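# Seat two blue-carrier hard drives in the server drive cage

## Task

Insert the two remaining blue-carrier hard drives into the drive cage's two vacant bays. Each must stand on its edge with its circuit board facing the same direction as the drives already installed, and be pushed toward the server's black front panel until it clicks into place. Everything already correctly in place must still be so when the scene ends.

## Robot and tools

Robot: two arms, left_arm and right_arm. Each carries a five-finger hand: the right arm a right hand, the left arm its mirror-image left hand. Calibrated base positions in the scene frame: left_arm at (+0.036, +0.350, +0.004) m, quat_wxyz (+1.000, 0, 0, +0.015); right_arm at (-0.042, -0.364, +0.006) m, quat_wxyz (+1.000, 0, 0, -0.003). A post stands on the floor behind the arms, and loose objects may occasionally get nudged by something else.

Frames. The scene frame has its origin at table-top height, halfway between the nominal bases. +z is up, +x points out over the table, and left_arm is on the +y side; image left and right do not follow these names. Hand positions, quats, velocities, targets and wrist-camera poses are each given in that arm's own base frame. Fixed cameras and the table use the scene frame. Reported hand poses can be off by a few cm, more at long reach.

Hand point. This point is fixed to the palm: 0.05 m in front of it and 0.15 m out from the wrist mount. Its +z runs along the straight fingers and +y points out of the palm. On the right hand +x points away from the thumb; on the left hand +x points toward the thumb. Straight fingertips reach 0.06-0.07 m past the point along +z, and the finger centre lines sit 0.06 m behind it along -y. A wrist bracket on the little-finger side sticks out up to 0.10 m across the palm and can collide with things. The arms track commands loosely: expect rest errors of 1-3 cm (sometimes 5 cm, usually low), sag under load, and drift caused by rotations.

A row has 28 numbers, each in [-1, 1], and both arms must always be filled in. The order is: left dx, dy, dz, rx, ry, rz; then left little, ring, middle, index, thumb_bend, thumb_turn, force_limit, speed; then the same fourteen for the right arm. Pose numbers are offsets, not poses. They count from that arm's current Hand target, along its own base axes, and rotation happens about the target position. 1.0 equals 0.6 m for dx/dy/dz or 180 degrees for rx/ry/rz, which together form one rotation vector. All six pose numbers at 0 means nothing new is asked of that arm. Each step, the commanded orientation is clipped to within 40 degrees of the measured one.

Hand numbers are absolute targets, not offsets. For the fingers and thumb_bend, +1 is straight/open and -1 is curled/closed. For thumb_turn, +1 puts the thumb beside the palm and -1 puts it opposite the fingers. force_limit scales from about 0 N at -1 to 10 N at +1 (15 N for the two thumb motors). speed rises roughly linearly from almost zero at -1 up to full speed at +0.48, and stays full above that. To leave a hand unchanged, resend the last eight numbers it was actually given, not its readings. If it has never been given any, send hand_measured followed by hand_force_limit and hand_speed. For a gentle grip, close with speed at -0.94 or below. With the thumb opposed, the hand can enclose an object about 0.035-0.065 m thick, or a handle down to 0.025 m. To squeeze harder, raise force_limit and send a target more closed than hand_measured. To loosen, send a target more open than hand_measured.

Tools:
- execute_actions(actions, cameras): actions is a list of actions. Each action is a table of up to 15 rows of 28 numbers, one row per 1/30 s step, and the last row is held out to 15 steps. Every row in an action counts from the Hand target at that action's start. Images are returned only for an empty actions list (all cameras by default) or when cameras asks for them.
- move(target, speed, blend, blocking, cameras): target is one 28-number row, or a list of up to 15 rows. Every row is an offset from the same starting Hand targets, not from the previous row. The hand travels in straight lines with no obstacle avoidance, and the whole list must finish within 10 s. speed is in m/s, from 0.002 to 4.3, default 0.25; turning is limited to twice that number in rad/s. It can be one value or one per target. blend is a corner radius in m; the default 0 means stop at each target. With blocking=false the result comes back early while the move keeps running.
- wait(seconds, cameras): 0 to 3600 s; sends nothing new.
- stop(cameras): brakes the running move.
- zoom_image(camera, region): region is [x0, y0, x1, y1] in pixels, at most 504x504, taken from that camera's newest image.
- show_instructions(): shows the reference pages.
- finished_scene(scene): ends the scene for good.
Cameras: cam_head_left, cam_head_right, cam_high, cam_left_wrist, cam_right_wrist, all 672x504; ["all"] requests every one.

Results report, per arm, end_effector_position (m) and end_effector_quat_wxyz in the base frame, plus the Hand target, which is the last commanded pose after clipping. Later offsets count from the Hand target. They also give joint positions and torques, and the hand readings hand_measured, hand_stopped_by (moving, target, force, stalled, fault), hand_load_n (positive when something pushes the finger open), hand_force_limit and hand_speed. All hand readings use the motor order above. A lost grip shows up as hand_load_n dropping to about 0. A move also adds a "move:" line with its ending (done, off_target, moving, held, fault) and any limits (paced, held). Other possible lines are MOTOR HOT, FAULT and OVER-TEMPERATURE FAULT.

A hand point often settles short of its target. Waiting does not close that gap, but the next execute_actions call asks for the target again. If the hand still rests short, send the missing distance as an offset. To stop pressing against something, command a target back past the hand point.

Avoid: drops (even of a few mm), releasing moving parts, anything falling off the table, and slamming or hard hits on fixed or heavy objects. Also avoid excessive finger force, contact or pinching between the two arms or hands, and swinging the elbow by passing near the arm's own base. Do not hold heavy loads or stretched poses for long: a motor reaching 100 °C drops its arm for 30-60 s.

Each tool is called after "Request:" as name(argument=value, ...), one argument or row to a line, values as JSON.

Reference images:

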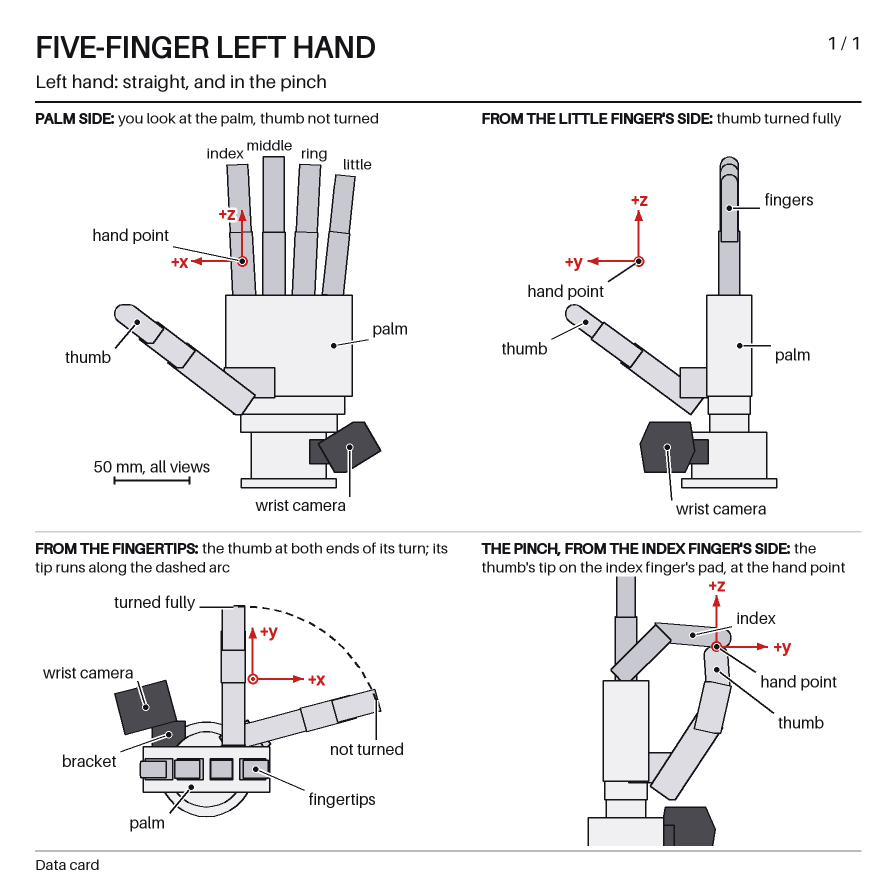

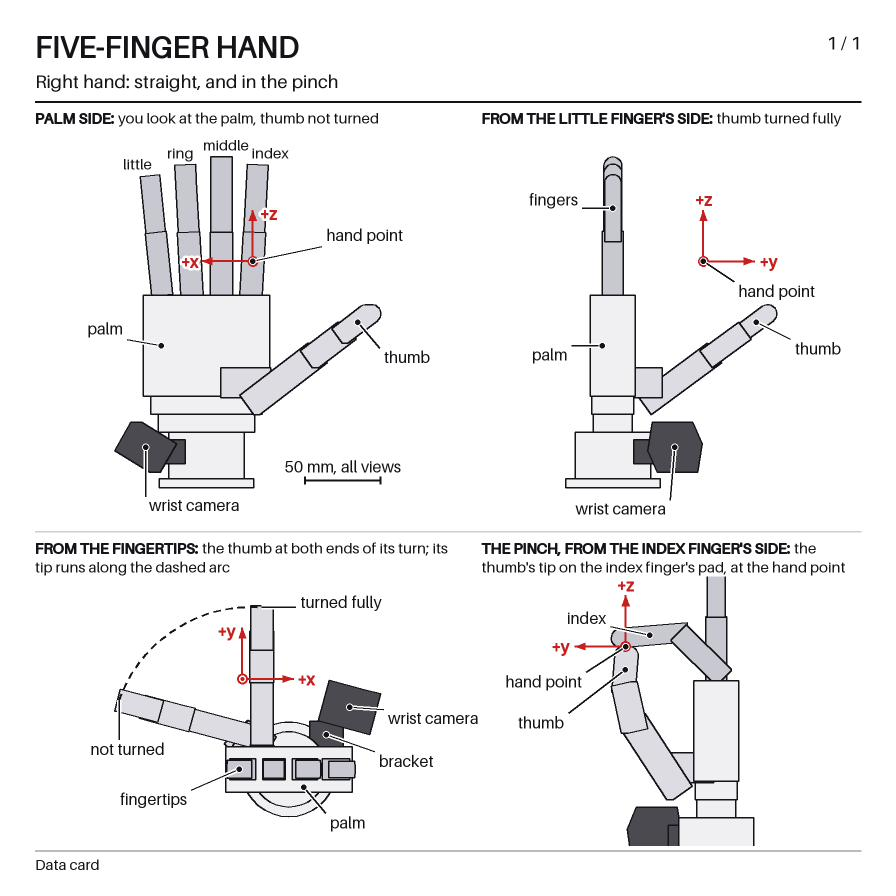

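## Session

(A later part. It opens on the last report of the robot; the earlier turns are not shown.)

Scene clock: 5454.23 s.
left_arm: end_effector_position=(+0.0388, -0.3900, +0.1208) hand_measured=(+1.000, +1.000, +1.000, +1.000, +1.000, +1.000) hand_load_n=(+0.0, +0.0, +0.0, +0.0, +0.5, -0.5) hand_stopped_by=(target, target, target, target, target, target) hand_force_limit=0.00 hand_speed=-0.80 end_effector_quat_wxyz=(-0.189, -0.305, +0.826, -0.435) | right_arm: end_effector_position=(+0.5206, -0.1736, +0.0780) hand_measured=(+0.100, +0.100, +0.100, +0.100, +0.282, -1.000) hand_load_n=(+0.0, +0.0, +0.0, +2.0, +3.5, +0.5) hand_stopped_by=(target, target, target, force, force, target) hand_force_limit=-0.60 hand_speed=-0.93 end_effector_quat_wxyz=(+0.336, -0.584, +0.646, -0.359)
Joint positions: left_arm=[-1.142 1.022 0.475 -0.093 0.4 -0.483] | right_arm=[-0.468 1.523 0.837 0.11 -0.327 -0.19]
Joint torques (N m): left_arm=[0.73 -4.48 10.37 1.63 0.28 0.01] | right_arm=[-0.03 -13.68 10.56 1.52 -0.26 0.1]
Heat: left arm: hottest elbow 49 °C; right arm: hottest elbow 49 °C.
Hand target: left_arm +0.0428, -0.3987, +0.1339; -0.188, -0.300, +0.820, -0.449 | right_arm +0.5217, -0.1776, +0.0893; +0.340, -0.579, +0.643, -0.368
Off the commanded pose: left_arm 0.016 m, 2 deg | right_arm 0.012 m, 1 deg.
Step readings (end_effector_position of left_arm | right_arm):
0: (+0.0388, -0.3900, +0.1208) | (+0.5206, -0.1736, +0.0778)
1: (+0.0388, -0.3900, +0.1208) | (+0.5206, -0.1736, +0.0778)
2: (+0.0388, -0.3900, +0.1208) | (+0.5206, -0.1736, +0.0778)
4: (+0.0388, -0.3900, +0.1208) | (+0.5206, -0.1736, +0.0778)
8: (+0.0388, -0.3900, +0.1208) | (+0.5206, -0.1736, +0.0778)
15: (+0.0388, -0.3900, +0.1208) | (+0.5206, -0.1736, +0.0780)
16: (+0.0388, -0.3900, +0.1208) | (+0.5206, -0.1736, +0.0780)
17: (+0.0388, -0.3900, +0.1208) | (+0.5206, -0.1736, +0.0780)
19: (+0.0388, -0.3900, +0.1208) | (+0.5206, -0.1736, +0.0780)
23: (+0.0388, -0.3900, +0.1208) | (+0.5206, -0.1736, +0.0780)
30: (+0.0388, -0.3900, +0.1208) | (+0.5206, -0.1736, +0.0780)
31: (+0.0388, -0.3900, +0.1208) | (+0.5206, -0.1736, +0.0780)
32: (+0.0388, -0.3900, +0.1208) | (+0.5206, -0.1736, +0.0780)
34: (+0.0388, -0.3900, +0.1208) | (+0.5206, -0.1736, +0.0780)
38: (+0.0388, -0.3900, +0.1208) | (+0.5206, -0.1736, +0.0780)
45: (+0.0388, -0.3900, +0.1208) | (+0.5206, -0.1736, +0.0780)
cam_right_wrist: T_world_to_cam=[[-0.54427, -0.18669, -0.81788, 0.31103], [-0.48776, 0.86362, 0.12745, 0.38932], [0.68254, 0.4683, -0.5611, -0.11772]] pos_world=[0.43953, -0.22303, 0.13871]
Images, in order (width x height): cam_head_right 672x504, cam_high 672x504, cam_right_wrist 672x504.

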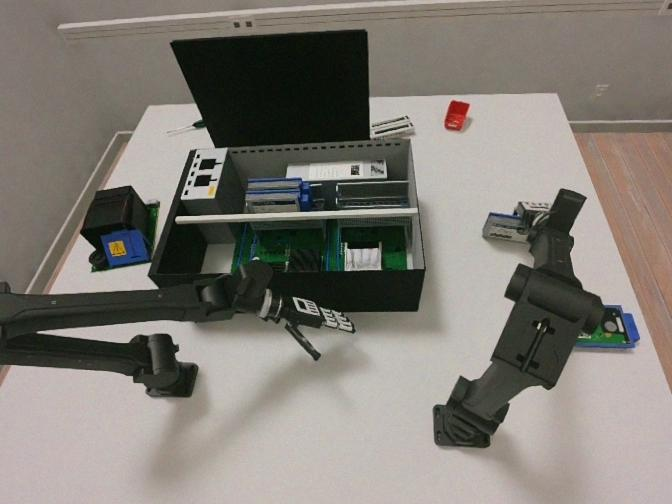

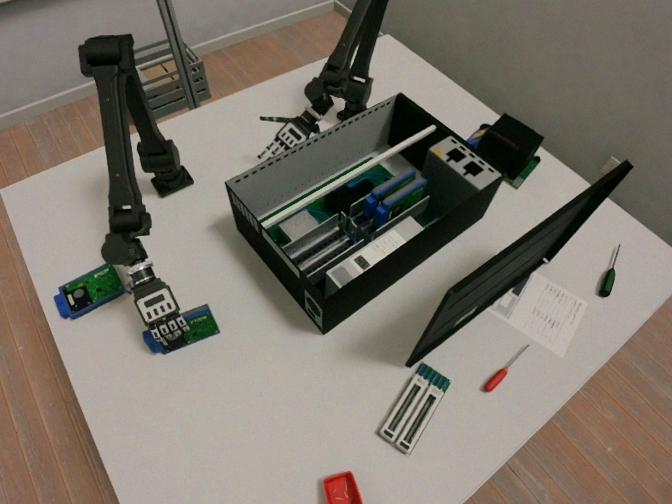

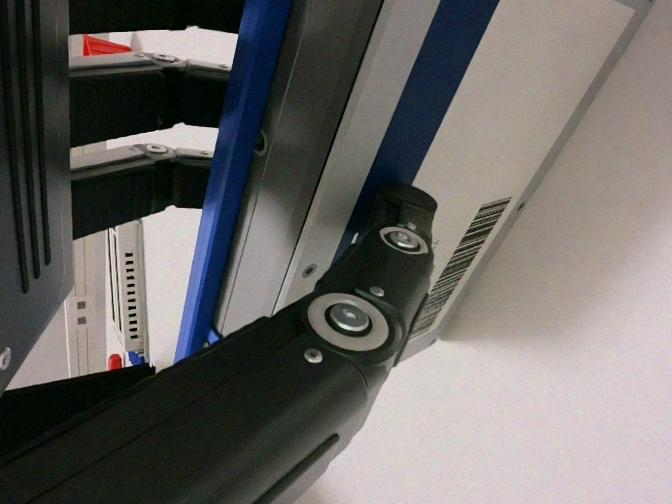

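Request:
move(
  target=[0,0,0,0,0,0,1,1,1,1,1,1,0,-0.8, 0,0,0,0,0,-0.05,0.22,0.22,0.22,0.22,0.3,-1,-0.3,-0.93],
  speed=0.03,
  cameras=["cam_high","cam_right_wrist"],
)

Request:
zoom_image(
  camera="cam_high",
  region=[120, 260, 240, 350],
)

Scene clock: 5476.53 s.
left_arm: end_effector_position=(+0.0388, -0.3900, +0.1208) hand_measured=(+1.000, +1.000, +1.000, +1.000, +1.000, +1.000) hand_load_n=(+0.0, -0.5, +0.0, +0.0, +0.0, -0.5) hand_stopped_by=(target, target, target, target, target, target) hand_force_limit=0.00 hand_speed=-0.80 end_effector_quat_wxyz=(-0.189, -0.305, +0.826, -0.435) | right_arm: end_effector_position=(+0.5159, -0.1797, +0.0760) hand_measured=(+0.220, +0.220, +0.220, +0.220, +0.300, -1.000) hand_load_n=(+0.0, +0.0, +0.0, +0.0, +1.5, +0.5) hand_stopped_by=(target, target, target, target, target, target) hand_force_limit=-0.30 hand_speed=-0.93 end_effector_quat_wxyz=(+0.299, -0.535, +0.693, -0.380)
Joint positions: left_arm=[-1.142 1.022 0.475 -0.093 0.4 -0.483] | right_arm=[-0.437 1.498 0.809 0.119 -0.16 -0.093]
Joint torques (N m): left_arm=[0.67 -4.48 10.37 1.63 0.28 0.01] | right_arm=[1.32 -12.45 9.94 2.32 0.11 0.13]
Heat: left arm: hottest elbow 49 °C; right arm: hottest elbow 48 °C.
Hand target: left_arm +0.0428, -0.3987, +0.1339; -0.188, -0.300, +0.820, -0.449 | right_arm +0.5216, -0.1776, +0.0891; +0.310, -0.527, +0.687, -0.394
Off the commanded pose: left_arm 0.016 m, 2 deg | right_arm 0.015 m, 2 deg.
move: off_target (right_arm)
cam_right_wrist: T_world_to_cam=[[-0.58324, -0.09919, -0.80622, 0.34062], [-0.34181, 0.93034, 0.13281, 0.32882], [0.73688, 0.35303, -0.57651, -0.16037]] pos_world=[0.42923, -0.21551, 0.13848]

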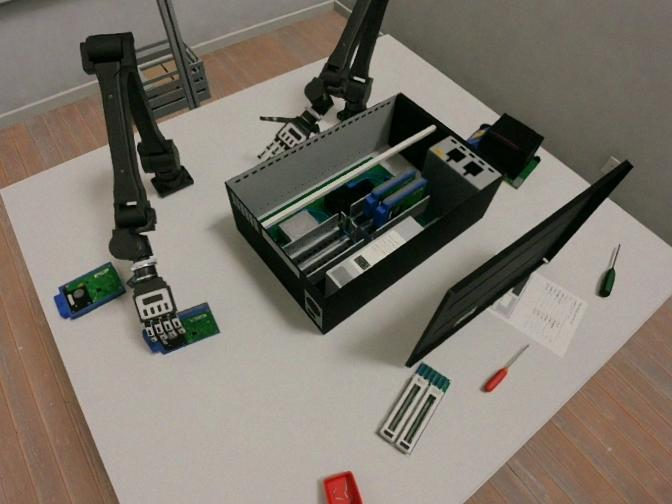

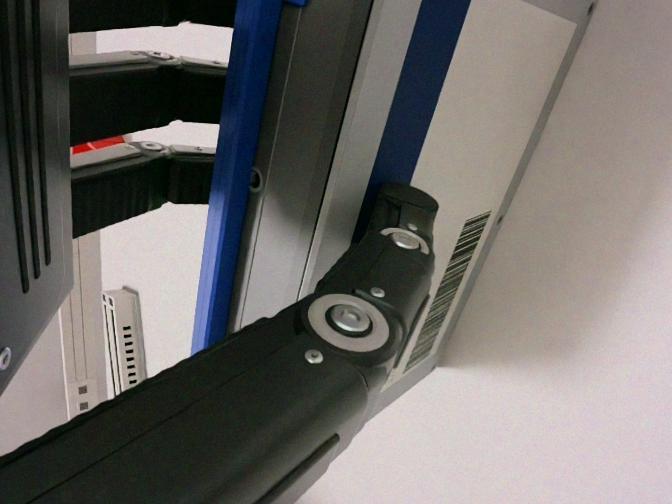

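Scaled by 4.200 from the camera's image (finer frame: 960x720).

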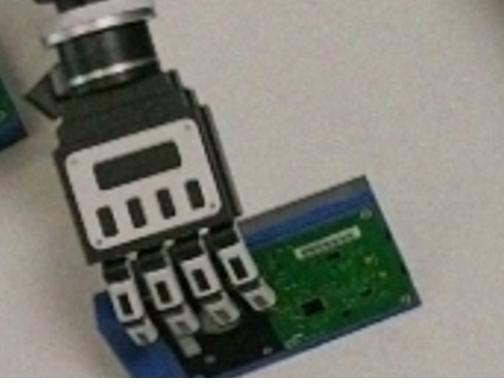

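Request:
move(
  target=[0,0,0,0,0,0,1,1,1,1,1,1,0,-0.8, 0.018,0.02,0.01,0,0,0,0.22,0.22,0.22,0.22,0.3,-1,-0.3,-0.93],
  speed=0.03,
  cameras=["cam_high","cam_right_wrist"],
)

Request:
zoom_image(
  camera="cam_high",
  region=[120, 260, 240, 350],
)

Scene clock: 5488.10 s.
left_arm: end_effector_position=(+0.0388, -0.3900, +0.1208) hand_measured=(+1.000, +1.000, +1.000, +1.000, +1.000, +1.000) hand_load_n=(+0.0, +0.0, +0.0, +0.0, +0.0, -0.5) hand_stopped_by=(target, target, target, target, target, target) hand_force_limit=0.00 hand_speed=-0.80 end_effector_quat_wxyz=(-0.189, -0.305, +0.826, -0.435) | right_arm: end_effector_position=(+0.5205, -0.1696, +0.0760) hand_measured=(+0.220, +0.220, +0.220, +0.220, +0.300, -1.000) hand_load_n=(+0.0, +0.0, +0.0, +0.0, +1.5, -0.5) hand_stopped_by=(target, target, target, target, target, target) hand_force_limit=-0.30 hand_speed=-0.93 end_effector_quat_wxyz=(+0.294, -0.535, +0.693, -0.382)
Joint positions: left_arm=[-1.142 1.022 0.475 -0.093 0.4 -0.483] | right_arm=[-0.405 1.497 0.809 0.119 -0.125 -0.081]
Joint torques (N m): left_arm=[0.67 -4.48 10.39 1.63 0.28 0.01] | right_arm=[2.26 -12.57 11.71 2 0.05 0.28]
Heat: left arm: hottest elbow 49 °C; right arm: hottest elbow 48 °C.
Hand target: left_arm +0.0428, -0.3987, +0.1339; -0.188, -0.300, +0.820, -0.449 | right_arm +0.5324, -0.1656, +0.0952; +0.310, -0.527, +0.687, -0.394
Off the commanded pose: left_arm 0.016 m, 2 deg | right_arm 0.023 m, 3 deg.
move: off_target (right_arm)
cam_right_wrist: T_world_to_cam=[[-0.58721, -0.10254, -0.80291, 0.34545], [-0.33644, 0.93312, 0.12688, 0.31906], [0.7362, 0.34464, -0.58244, -0.16794]] pos_world=[0.43383, -0.20442, 0.13907]

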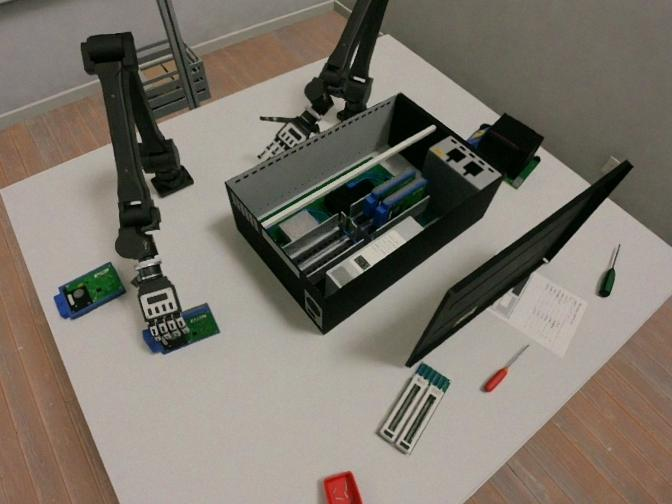

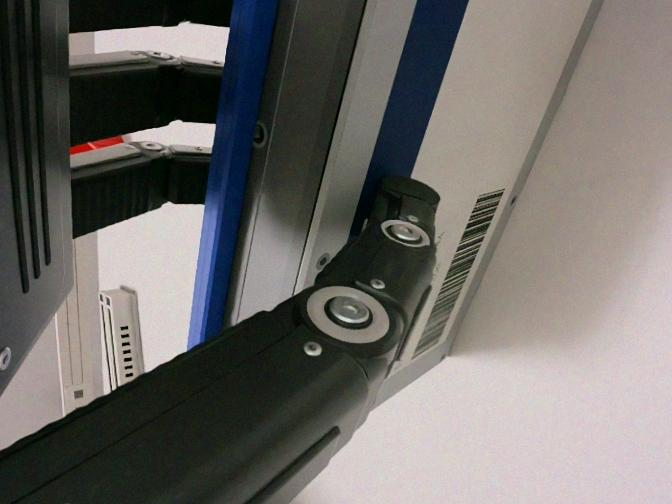

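Scaled by 4.200 from the camera's image (finer frame: 960x720).

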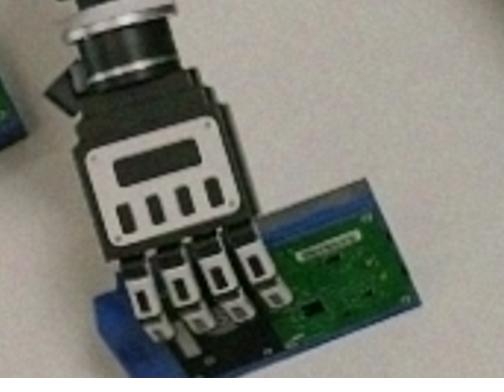

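Request:
execute_actions(
  actions=[
    [[0,0,0,0,0,0,1,1,1,1,1,1,0,-0.8, 0,0,0,0,0,0,0.12,0.12,0.1,0.1,0.2,-1,-0.5,-0.93]],
    [[0,0,0,0,0,0,1,1,1,1,1,1,0,-0.8, 0,0,0,0,0,0,0.12,0.12,0.1,0.1,0.2,-1,-0.5,-0.93]],
    [[0,0,0,0,0,0,1,1,1,1,1,1,0,-0.8, 0,0,0,0,0,0,0.12,0.12,0.1,0.1,0.2,-1,-0.5,-0.93]],
  ],
  cameras=["cam_high","cam_right_wrist"],
)

Request:
zoom_image(
  camera="cam_high",
  region=[120, 260, 240, 350],
)

Scene clock: 5508.50 s.
left_arm: end_effector_position=(+0.0388, -0.3900, +0.1208) hand_measured=(+1.000, +1.000, +1.000, +1.000, +1.000, +1.000) hand_load_n=(+0.0, +0.0, +0.0, +0.0, -0.5, +0.0) hand_stopped_by=(target, target, target, target, target, target) hand_force_limit=0.00 hand_speed=-0.80 end_effector_quat_wxyz=(-0.189, -0.305, +0.826, -0.435) | right_arm: end_effector_position=(+0.5210, -0.1680, +0.0760) hand_measured=(+0.120, +0.120, +0.110, +0.100, +0.250, -1.000) hand_load_n=(+0.0, +0.0, +2.5, +1.0, +5.0, +1.0) hand_stopped_by=(target, target, force, target, force, target) hand_force_limit=-0.50 hand_speed=-0.93 end_effector_quat_wxyz=(+0.295, -0.535, +0.693, -0.382)
Joint positions: left_arm=[-1.142 1.022 0.475 -0.093 0.4 -0.483] | right_arm=[-0.402 1.497 0.809 0.119 -0.124 -0.079]
Joint torques (N m): left_arm=[0.73 -4.42 10.39 1.63 0.28 0.01] | right_arm=[0.91 -13.1 11.71 1.98 -0.02 0.23]
Heat: left arm: hottest elbow 49 °C; right arm: hottest elbow 48 °C.
Hand target: left_arm +0.0428, -0.3987, +0.1339; -0.188, -0.300, +0.820, -0.449 | right_arm +0.5324, -0.1655, +0.0952; +0.310, -0.527, +0.687, -0.394
Off the commanded pose: left_arm 0.016 m, 2 deg | right_arm 0.022 m, 2 deg.
Step readings (end_effector_position of left_arm | right_arm):
0: (+0.0388, -0.3900, +0.1208) | (+0.5205, -0.1696, +0.0760)
1: (+0.0388, -0.3900, +0.1208) | (+0.5205, -0.1696, +0.0760)
2: (+0.0388, -0.3900, +0.1208) | (+0.5205, -0.1696, +0.0760)
4: (+0.0388, -0.3900, +0.1208) | (+0.5205, -0.1696, +0.0760)
8: (+0.0388, -0.3900, +0.1208) | (+0.5206, -0.1694, +0.0760)
15: (+0.0388, -0.3900, +0.1208) | (+0.5207, -0.1691, +0.0760)
16: (+0.0388, -0.3900, +0.1208) | (+0.5207, -0.1691, +0.0760)
17: (+0.0388, -0.3900, +0.1208) | (+0.5207, -0.1689, +0.0760)
19: (+0.0388, -0.3900, +0.1208) | (+0.5209, -0.1685, +0.0760)
23: (+0.0388, -0.3900, +0.1208) | (+0.5210, -0.1680, +0.0760)
30: (+0.0388, -0.3900, +0.1208) | (+0.5210, -0.1680, +0.0760)
31: (+0.0388, -0.3900, +0.1208) | (+0.5210, -0.1680, +0.0760)
32: (+0.0388, -0.3900, +0.1208) | (+0.5210, -0.1680, +0.0760)
34: (+0.0388, -0.3900, +0.1208) | (+0.5210, -0.1680, +0.0760)
38: (+0.0388, -0.3900, +0.1208) | (+0.5210, -0.1680, +0.0760)
45: (+0.0388, -0.3900, +0.1208) | (+0.5210, -0.1680, +0.0760)
cam_right_wrist: T_world_to_cam=[[-0.58685, -0.1024, -0.8032, 0.34577], [-0.33775, 0.93251, 0.12789, 0.31836], [0.73589, 0.34633, -0.58183, -0.16849]] pos_world=[0.43443, -0.20311, 0.13897]

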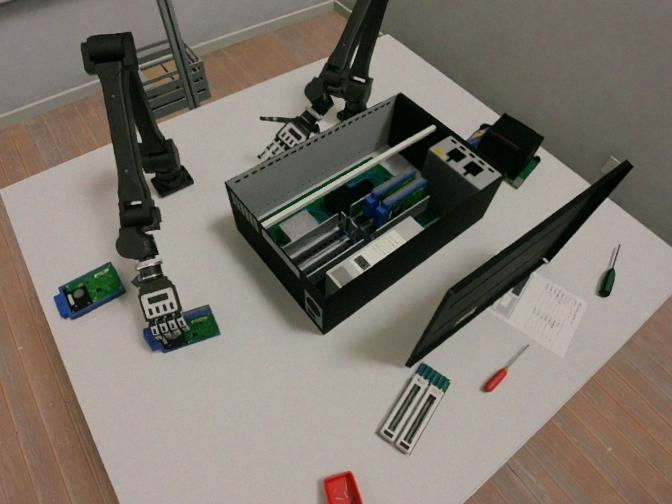

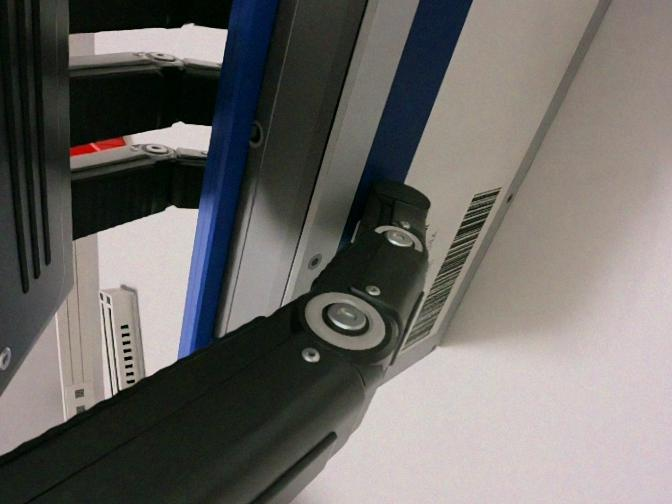

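Scaled by 4.200 from the camera's image (finer frame: 960x720).

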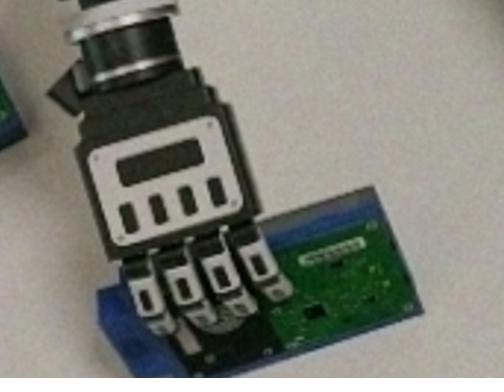

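Request:
zoom_image(
  camera="cam_right_wrist",
  region=[160, 0, 664, 420],
)

Request:
zoom_image(
  camera="cam_high",
  region=[130, 260, 230, 360],
)

Scaled by 1.000.

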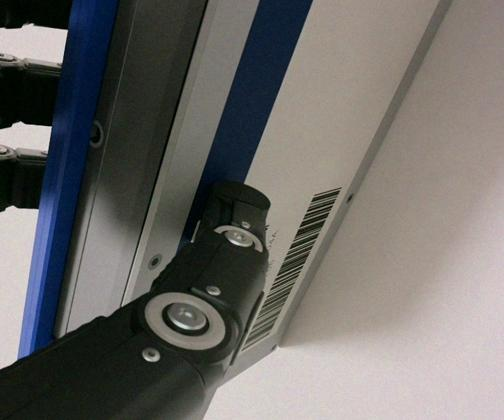

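Scaled by 5.040 from the camera's image (finer frame: 960x720).

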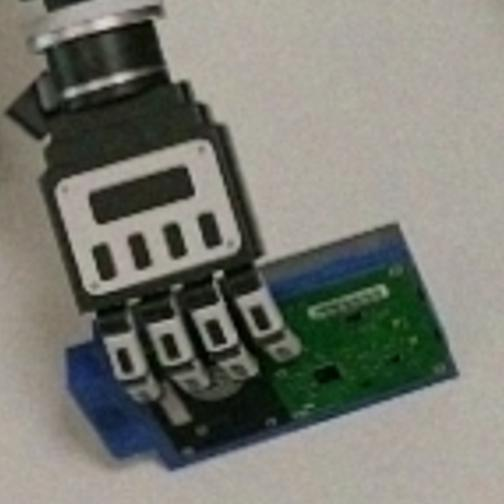

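Request:
move(
  target=[0,0,0,0,0,0,1,1,1,1,1,1,0,-0.8, 0.012,0,0.004,0,0,0,0.33,0.33,0.33,0.33,0.26,-1,-0.3,-0.93],
  speed=0.02,
  cameras=["cam_high","cam_right_wrist"],
)

Request:
zoom_image(
  camera="cam_high",
  region=[130, 260, 230, 360],
)

Scene clock: 5610.40 s.
left_arm: end_effector_position=(+0.0388, -0.3900, +0.1208) hand_measured=(+1.000, +1.000, +1.000, +1.000, +1.000, +1.000) hand_load_n=(+0.0, +0.0, +0.0, +0.0, +0.0, -0.5) hand_stopped_by=(target, target, target, target, target, target) hand_force_limit=0.00 hand_speed=-0.80 end_effector_quat_wxyz=(-0.189, -0.305, +0.826, -0.435) | right_arm: end_effector_position=(+0.5217, -0.1666, +0.0760) hand_measured=(+0.330, +0.330, +0.330, +0.330, +0.260, -1.000) hand_load_n=(+0.0, +0.0, +0.0, +0.0, +1.5, -0.5) hand_stopped_by=(target, target, target, target, target, target) hand_force_limit=-0.30 hand_speed=-0.93 end_effector_quat_wxyz=(+0.295, -0.535, +0.694, -0.382)
Joint positions: left_arm=[-1.142 1.022 0.475 -0.093 0.4 -0.483] | right_arm=[-0.398 1.497 0.809 0.119 -0.12 -0.075]
Joint torques (N m): left_arm=[0.67 -4.48 10.39 1.65 0.28 0.01] | right_arm=[1.44 -11.34 13.56 1.69 -0.05 0.21]
Heat: left arm: hottest elbow 49 °C; right arm: hottest elbow 48 °C.
Hand target: left_arm +0.0428, -0.3987, +0.1339; -0.188, -0.300, +0.820, -0.449 | right_arm +0.5396, -0.1655, +0.0976; +0.310, -0.527, +0.687, -0.394
Off the commanded pose: left_arm 0.016 m, 2 deg | right_arm 0.028 m, 2 deg.
move: off_target (right_arm)
cam_right_wrist: T_world_to_cam=[[-0.58698, -0.10021, -0.80337, 0.3468], [-0.33601, 0.93297, 0.12913, 0.31633], [0.73658, 0.34573, -0.58131, -0.16995]] pos_world=[0.43503, -0.20162, 0.13897]

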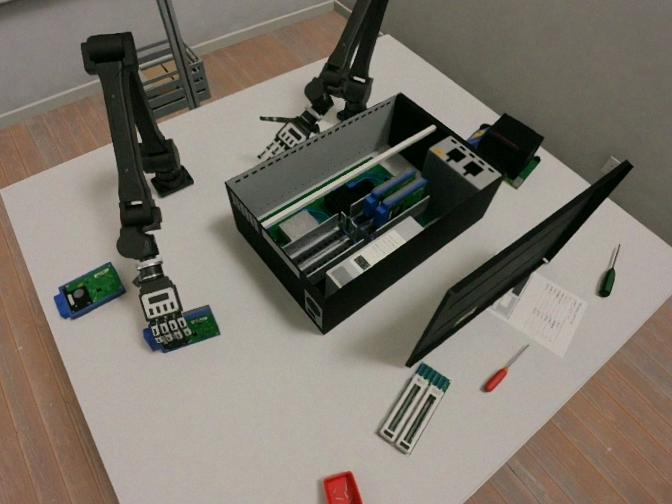

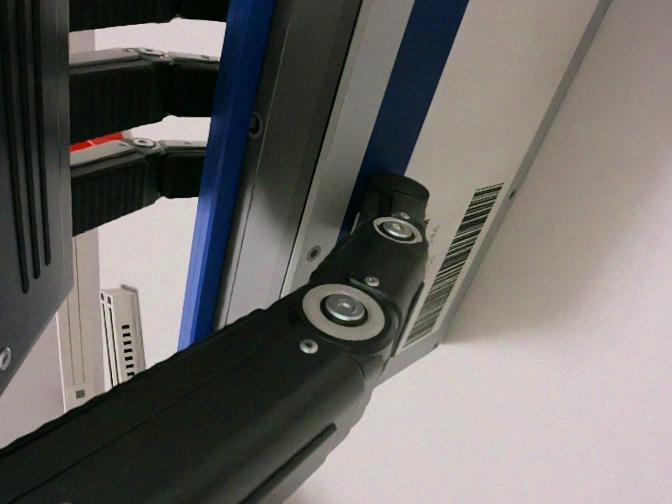

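Scaled by 5.040 from the camera's image (finer frame: 960x720).

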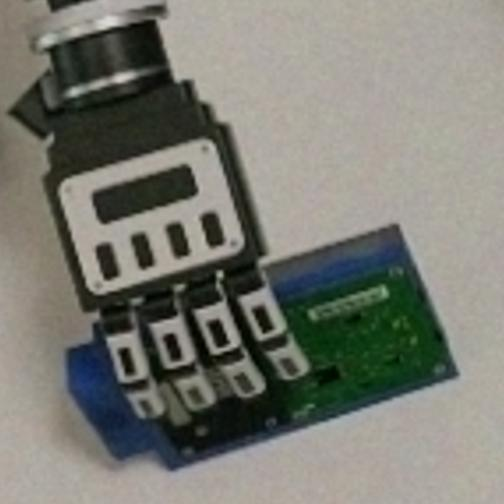

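Request:
move(
  target=[0,0,0,0,0,0,1,1,1,1,1,1,0,-0.8, 0.015,-0.003,0.006,0,0,0,0.33,0.33,0.33,0.33,0.26,-1,-0.3,-0.93],
  speed=0.02,
  cameras=["cam_right_wrist"],
)

Request:
move(
  target=[0,0,0,0,0,0,1,1,1,1,1,1,0,-0.8, 0.01,-0.002,0.0,0,0,0,0.33,0.33,0.33,0.33,0.26,-1,-0.3,-0.93],
  speed=0.02,
  cameras=["cam_high","cam_right_wrist"],
)

Request:
zoom_image(
  camera="cam_high",
  region=[130, 260, 230, 360],
)

Scene clock: 5620.43 s.
left_arm: end_effector_position=(+0.0388, -0.3900, +0.1208) hand_measured=(+1.000, +1.000, +1.000, +1.000, +1.000, +1.000) hand_load_n=(+0.0, +0.0, +0.0, +0.0, +0.0, -0.5) hand_stopped_by=(target, target, target, target, target, target) hand_force_limit=0.00 hand_speed=-0.80 end_effector_quat_wxyz=(-0.189, -0.305, +0.826, -0.435) | right_arm: end_effector_position=(+0.5199, -0.1647, +0.0736) hand_measured=(+0.330, +0.330, +0.330, +0.330, +0.260, -1.000) hand_load_n=(+0.0, +0.0, +0.0, +0.0, +1.5, -0.5) hand_stopped_by=(target, target, target, target, target, target) hand_force_limit=-0.30 hand_speed=-0.93 end_effector_quat_wxyz=(+0.292, -0.536, +0.697, -0.377)
Joint positions: left_arm=[-1.142 1.022 0.475 -0.093 0.4 -0.483] | right_arm=[-0.395 1.497 0.809 0.107 -0.116 -0.073]
Joint torques (N m): left_arm=[0.67 -4.48 10.39 1.63 0.28 0] | right_arm=[1.96 -11.81 15.72 1.5 0.01 0.29]
Heat: left arm: hottest elbow 49 °C; right arm: hottest elbow 49 °C.
Hand target: left_arm +0.0428, -0.3987, +0.1339; -0.188, -0.300, +0.820, -0.449 | right_arm +0.5486, -0.1673, +0.1012; +0.310, -0.527, +0.687, -0.394
Off the commanded pose: left_arm 0.016 m, 2 deg | right_arm 0.040 m, 3 deg.
move: off_target (right_arm)
cam_right_wrist: T_world_to_cam=[[-0.59639, -0.0964, -0.79689, 0.34906], [-0.33378, 0.93265, 0.13697, 0.31246], [0.73001, 0.34767, -0.5884, -0.16639]] pos_world=[0.43393, -0.19992, 0.13746]

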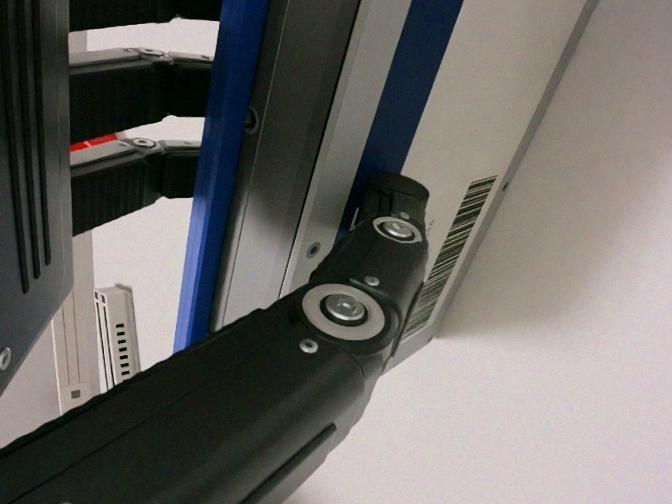

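Scene clock: 5621.20 s.
left_arm: end_effector_position=(+0.0388, -0.3900, +0.1208) hand_measured=(+1.000, +1.000, +1.000, +1.000, +1.000, +1.000) hand_load_n=(+0.0, +0.0, +0.0, +0.0, +0.0, +0.0) hand_stopped_by=(target, target, target, target, target, target) hand_force_limit=0.00 hand_speed=-0.80 end_effector_quat_wxyz=(-0.189, -0.305, +0.826, -0.435) | right_arm: end_effector_position=(+0.5250, -0.1657, +0.0759) hand_measured=(+0.330, +0.330, +0.330, +0.330, +0.260, -1.000) hand_load_n=(+0.0, +0.0, +0.0, +0.0, +1.5, -0.5) hand_stopped_by=(target, target, target, target, target, target) hand_force_limit=-0.30 hand_speed=-0.93 end_effector_quat_wxyz=(+0.292, -0.536, +0.696, -0.379)
Joint positions: left_arm=[-1.142 1.022 0.475 -0.093 0.4 -0.483] | right_arm=[-0.393 1.504 0.823 0.104 -0.114 -0.072]
Joint torques (N m): left_arm=[0.73 -4.48 10.39 1.63 0.28 0.01] | right_arm=[1.67 -10.17 15.92 1.16 -0.02 0.23]
Heat: left arm: hottest elbow 49 °C; right arm: hottest elbow 49 °C.
Hand target: left_arm +0.0428, -0.3987, +0.1339; -0.188, -0.300, +0.820, -0.449 | right_arm +0.5547, -0.1685, +0.1012; +0.310, -0.527, +0.687, -0.394
Off the commanded pose: left_arm 0.016 m, 2 deg | right_arm 0.039 m, 3 deg.
move: off_target (right_arm)
cam_right_wrist: T_world_to_cam=[[-0.59384, -0.09774, -0.79863, 0.35244], [-0.33402, 0.93296, 0.13419, 0.31511], [0.73197, 0.34645, -0.58668, -0.1698]] pos_world=[0.43883, -0.20072, 0.13956]

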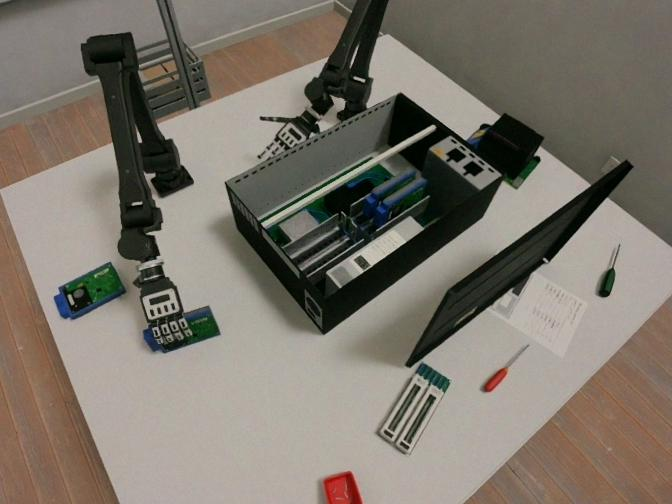

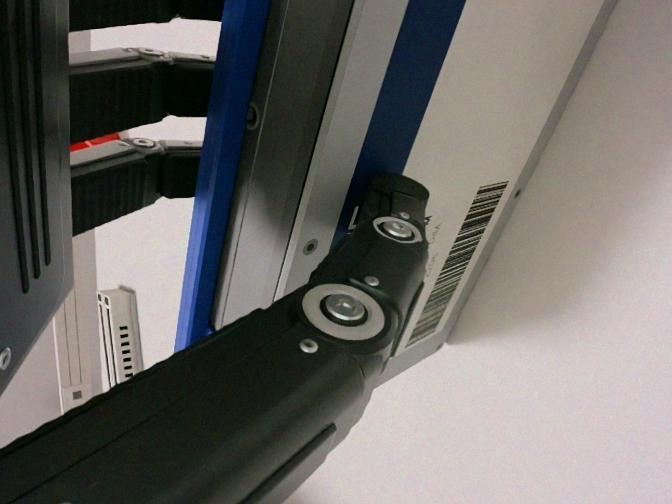

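Scaled by 5.040 from the camera's image (finer frame: 960x720).

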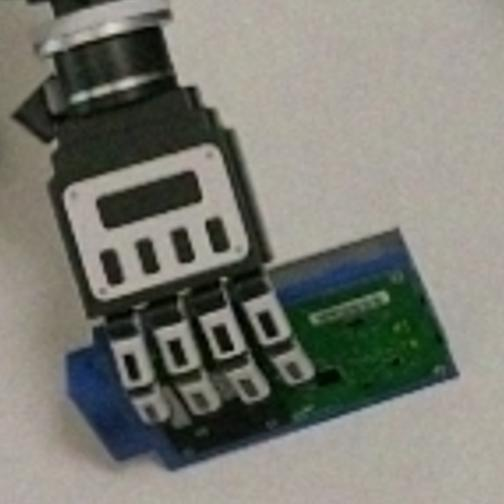

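Request:
move(
  target=[0,0,0,0,0,0,1,1,1,1,1,1,0,-0.8, 0.013,-0.003,0.0,0,0,0,0.33,0.33,0.33,0.33,0.26,-1,-0.3,-0.93],
  speed=0.02,
  cameras=["cam_high","cam_right_wrist"],
)

Request:
zoom_image(
  camera="cam_high",
  region=[130, 260, 230, 360],
)

Scene clock: 5631.97 s.
left_arm: end_effector_position=(+0.0388, -0.3900, +0.1208) hand_measured=(+1.000, +1.000, +1.000, +1.000, +1.000, +1.000) hand_load_n=(+0.0, +0.0, +0.0, +0.0, -0.5, -0.5) hand_stopped_by=(target, target, target, target, target, target) hand_force_limit=0.00 hand_speed=-0.80 end_effector_quat_wxyz=(-0.189, -0.305, +0.826, -0.435) | right_arm: end_effector_position=(+0.5360, -0.1671, +0.0795) hand_measured=(+0.330, +0.330, +0.330, +0.330, +0.260, -1.000) hand_load_n=(+0.0, +0.0, +0.0, +0.0, +0.5, +0.0) hand_stopped_by=(target, target, target, target, target, target) hand_force_limit=-0.30 hand_speed=-0.93 end_effector_quat_wxyz=(+0.295, -0.535, +0.694, -0.381)
Joint positions: left_arm=[-1.142 1.022 0.475 -0.093 0.4 -0.483] | right_arm=[-0.387 1.523 0.85 0.104 -0.112 -0.069]
Joint torques (N m): left_arm=[0.67 -4.48 10.39 1.63 0.28 0.01] | right_arm=[1.55 -10.7 15.88 1.52 0.06 0.22]
Heat: left arm: hottest elbow 49 °C; right arm: hottest elbow 52 °C.
Hand target: left_arm +0.0428, -0.3987, +0.1339; -0.188, -0.300, +0.820, -0.449 | right_arm +0.5625, -0.1702, +0.1011; +0.310, -0.527, +0.687, -0.393
Off the commanded pose: left_arm 0.016 m, 2 deg | right_arm 0.034 m, 2 deg.
move: off_target (right_arm)
cam_right_wrist: T_world_to_cam=[[-0.5868, -0.10014, -0.80352, 0.35789], [-0.33725, 0.93238, 0.13009, 0.32164], [0.73616, 0.34732, -0.58089, -0.17775]] pos_world=[0.44933, -0.20231, 0.14247]

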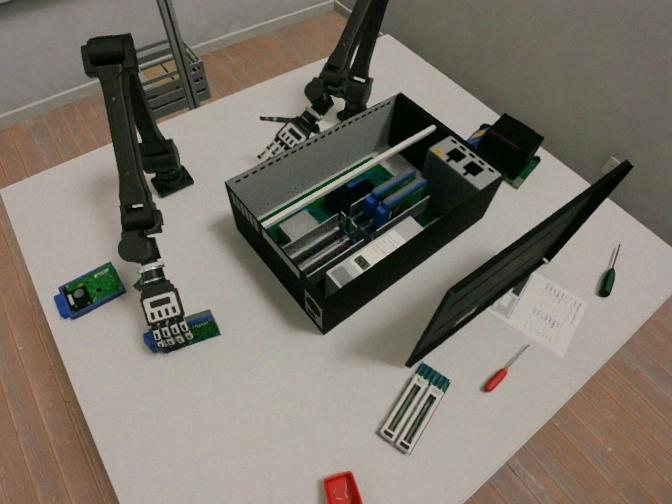

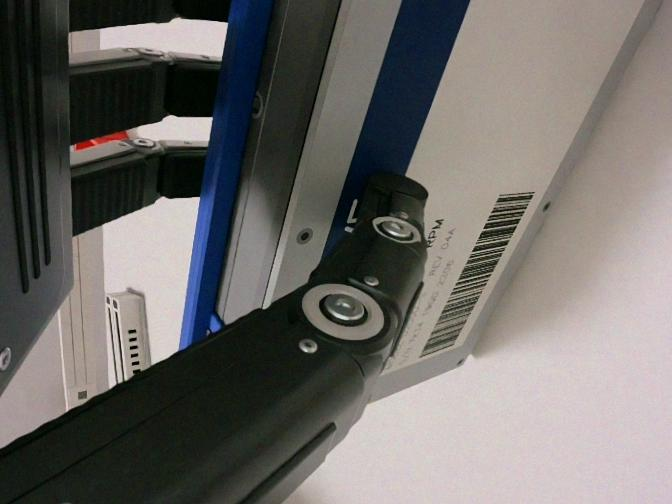

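Scaled by 5.040 from the camera's image (finer frame: 960x720).

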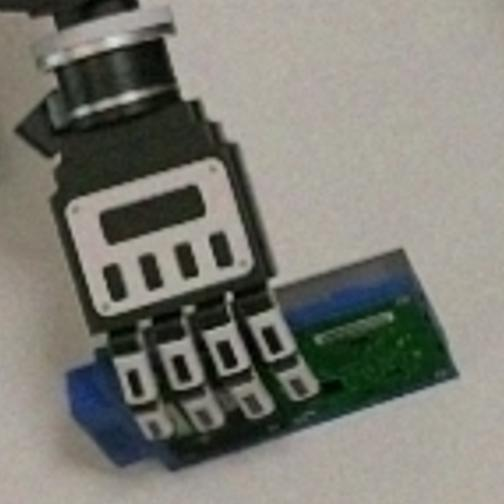

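Request:
execute_actions(
  actions=[
    [[0,0,0,0,0,0,1,1,1,1,1,1,0,-0.8, 0,0,0,0,0,0,0.2,0.15,0.0,0.0,0.26,-1,-0.8,-0.94]],
    [[0,0,0,0,0,0,1,1,1,1,1,1,0,-0.8, 0,0,0,0,0,0,0.2,0.15,0.0,0.0,0.26,-1,-0.8,-0.94]],
    [[0,0,0,0,0,0,1,1,1,1,1,1,0,-0.8, 0,0,0,0,0,0,0.2,0.15,0.0,0.0,0.26,-1,-0.8,-0.94]],
  ],
  cameras=["cam_high","cam_right_wrist"],
)

Request:
zoom_image(
  camera="cam_high",
  region=[130, 260, 230, 360],
)

Scene clock: 5650.83 s.
left_arm: end_effector_position=(+0.0388, -0.3900, +0.1208) hand_measured=(+1.000, +1.000, +1.000, +1.000, +1.000, +1.000) hand_load_n=(+0.0, +0.0, +0.0, +0.0, +0.0, +0.0) hand_stopped_by=(target, target, target, target, target, target) hand_force_limit=0.00 hand_speed=-0.80 end_effector_quat_wxyz=(-0.189, -0.305, +0.826, -0.435) | right_arm: end_effector_position=(+0.5360, -0.1671, +0.0795) hand_measured=(+0.200, +0.150, +0.088, +0.076, +0.260, -1.000) hand_load_n=(+0.0, +0.0, +1.0, +1.5, +2.0, +0.0) hand_stopped_by=(target, target, force, force, target, target) hand_force_limit=-0.80 hand_speed=-0.94 end_effector_quat_wxyz=(+0.296, -0.535, +0.694, -0.381)
Joint positions: left_arm=[-1.142 1.022 0.475 -0.093 0.4 -0.483] | right_arm=[-0.387 1.523 0.85 0.104 -0.112 -0.068]
Joint torques (N m): left_arm=[0.67 -4.48 10.39 1.66 0.28 0.01] | right_arm=[1.9 -10.34 15.95 1.26 0.04 0.26]
Motor temperatures (°C): left_arm=[27 31 49 31 30 30] | right_arm=[29 34 55 28 29 30]
Heat: left arm: hottest elbow 49 °C; right arm: hottest elbow 55 °C.
Hand target: left_arm +0.0428, -0.3987, +0.1339; -0.188, -0.300, +0.820, -0.449 | right_arm +0.5624, -0.1702, +0.1011; +0.310, -0.527, +0.687, -0.393
Off the commanded pose: left_arm 0.016 m, 2 deg | right_arm 0.034 m, 2 deg.
Step readings (end_effector_position of left_arm | right_arm):
0: (+0.0388, -0.3900, +0.1208) | (+0.5360, -0.1671, +0.0795)
1: (+0.0388, -0.3900, +0.1208) | (+0.5360, -0.1671, +0.0795)
2: (+0.0388, -0.3900, +0.1208) | (+0.5360, -0.1671, +0.0795)
4: (+0.0388, -0.3900, +0.1208) | (+0.5360, -0.1671, +0.0795)
8: (+0.0388, -0.3900, +0.1208) | (+0.5360, -0.1671, +0.0795)
15: (+0.0388, -0.3900, +0.1208) | (+0.5360, -0.1671, +0.0795)
16: (+0.0388, -0.3900, +0.1208) | (+0.5360, -0.1671, +0.0795)
17: (+0.0388, -0.3900, +0.1208) | (+0.5360, -0.1671, +0.0795)
19: (+0.0388, -0.3900, +0.1208) | (+0.5360, -0.1671, +0.0795)
23: (+0.0388, -0.3900, +0.1208) | (+0.5360, -0.1671, +0.0795)
30: (+0.0388, -0.3900, +0.1208) | (+0.5360, -0.1671, +0.0795)
31: (+0.0388, -0.3900, +0.1208) | (+0.5360, -0.1671, +0.0795)
32: (+0.0388, -0.3900, +0.1208) | (+0.5360, -0.1671, +0.0795)
34: (+0.0388, -0.3900, +0.1208) | (+0.5360, -0.1671, +0.0795)
38: (+0.0388, -0.3900, +0.1208) | (+0.5360, -0.1671, +0.0795)
45: (+0.0388, -0.3900, +0.1208) | (+0.5360, -0.1671, +0.0795)
cam_right_wrist: T_world_to_cam=[[-0.58674, -0.09943, -0.80365, 0.35804], [-0.33686, 0.93246, 0.13058, 0.32131], [0.73638, 0.34734, -0.58061, -0.17792]] pos_world=[0.44933, -0.20222, 0.14247]

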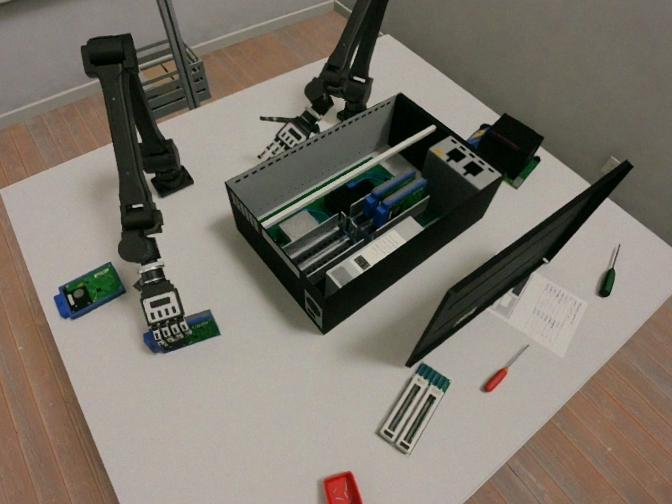

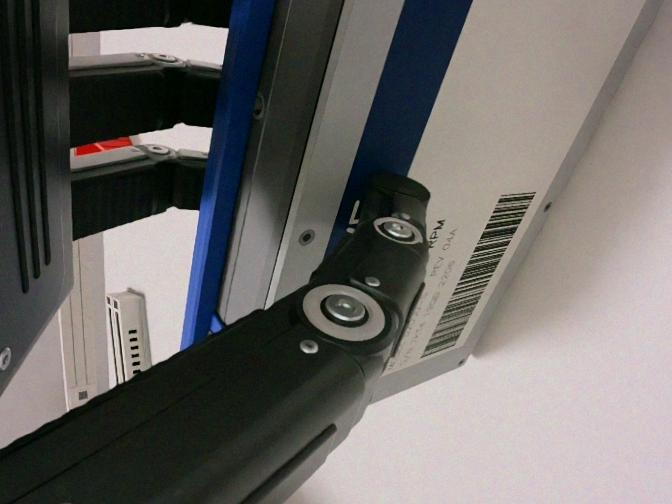

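Scaled by 5.040 from the camera's image (finer frame: 960x720).

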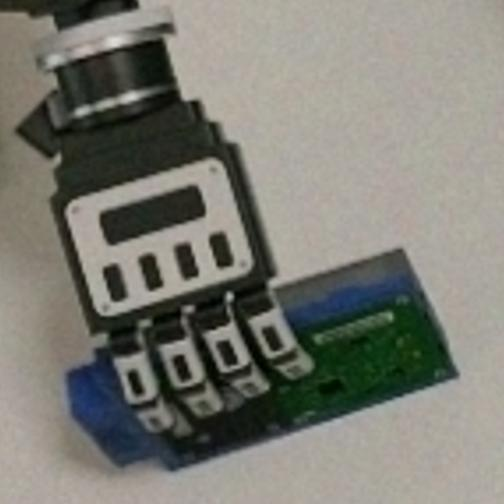

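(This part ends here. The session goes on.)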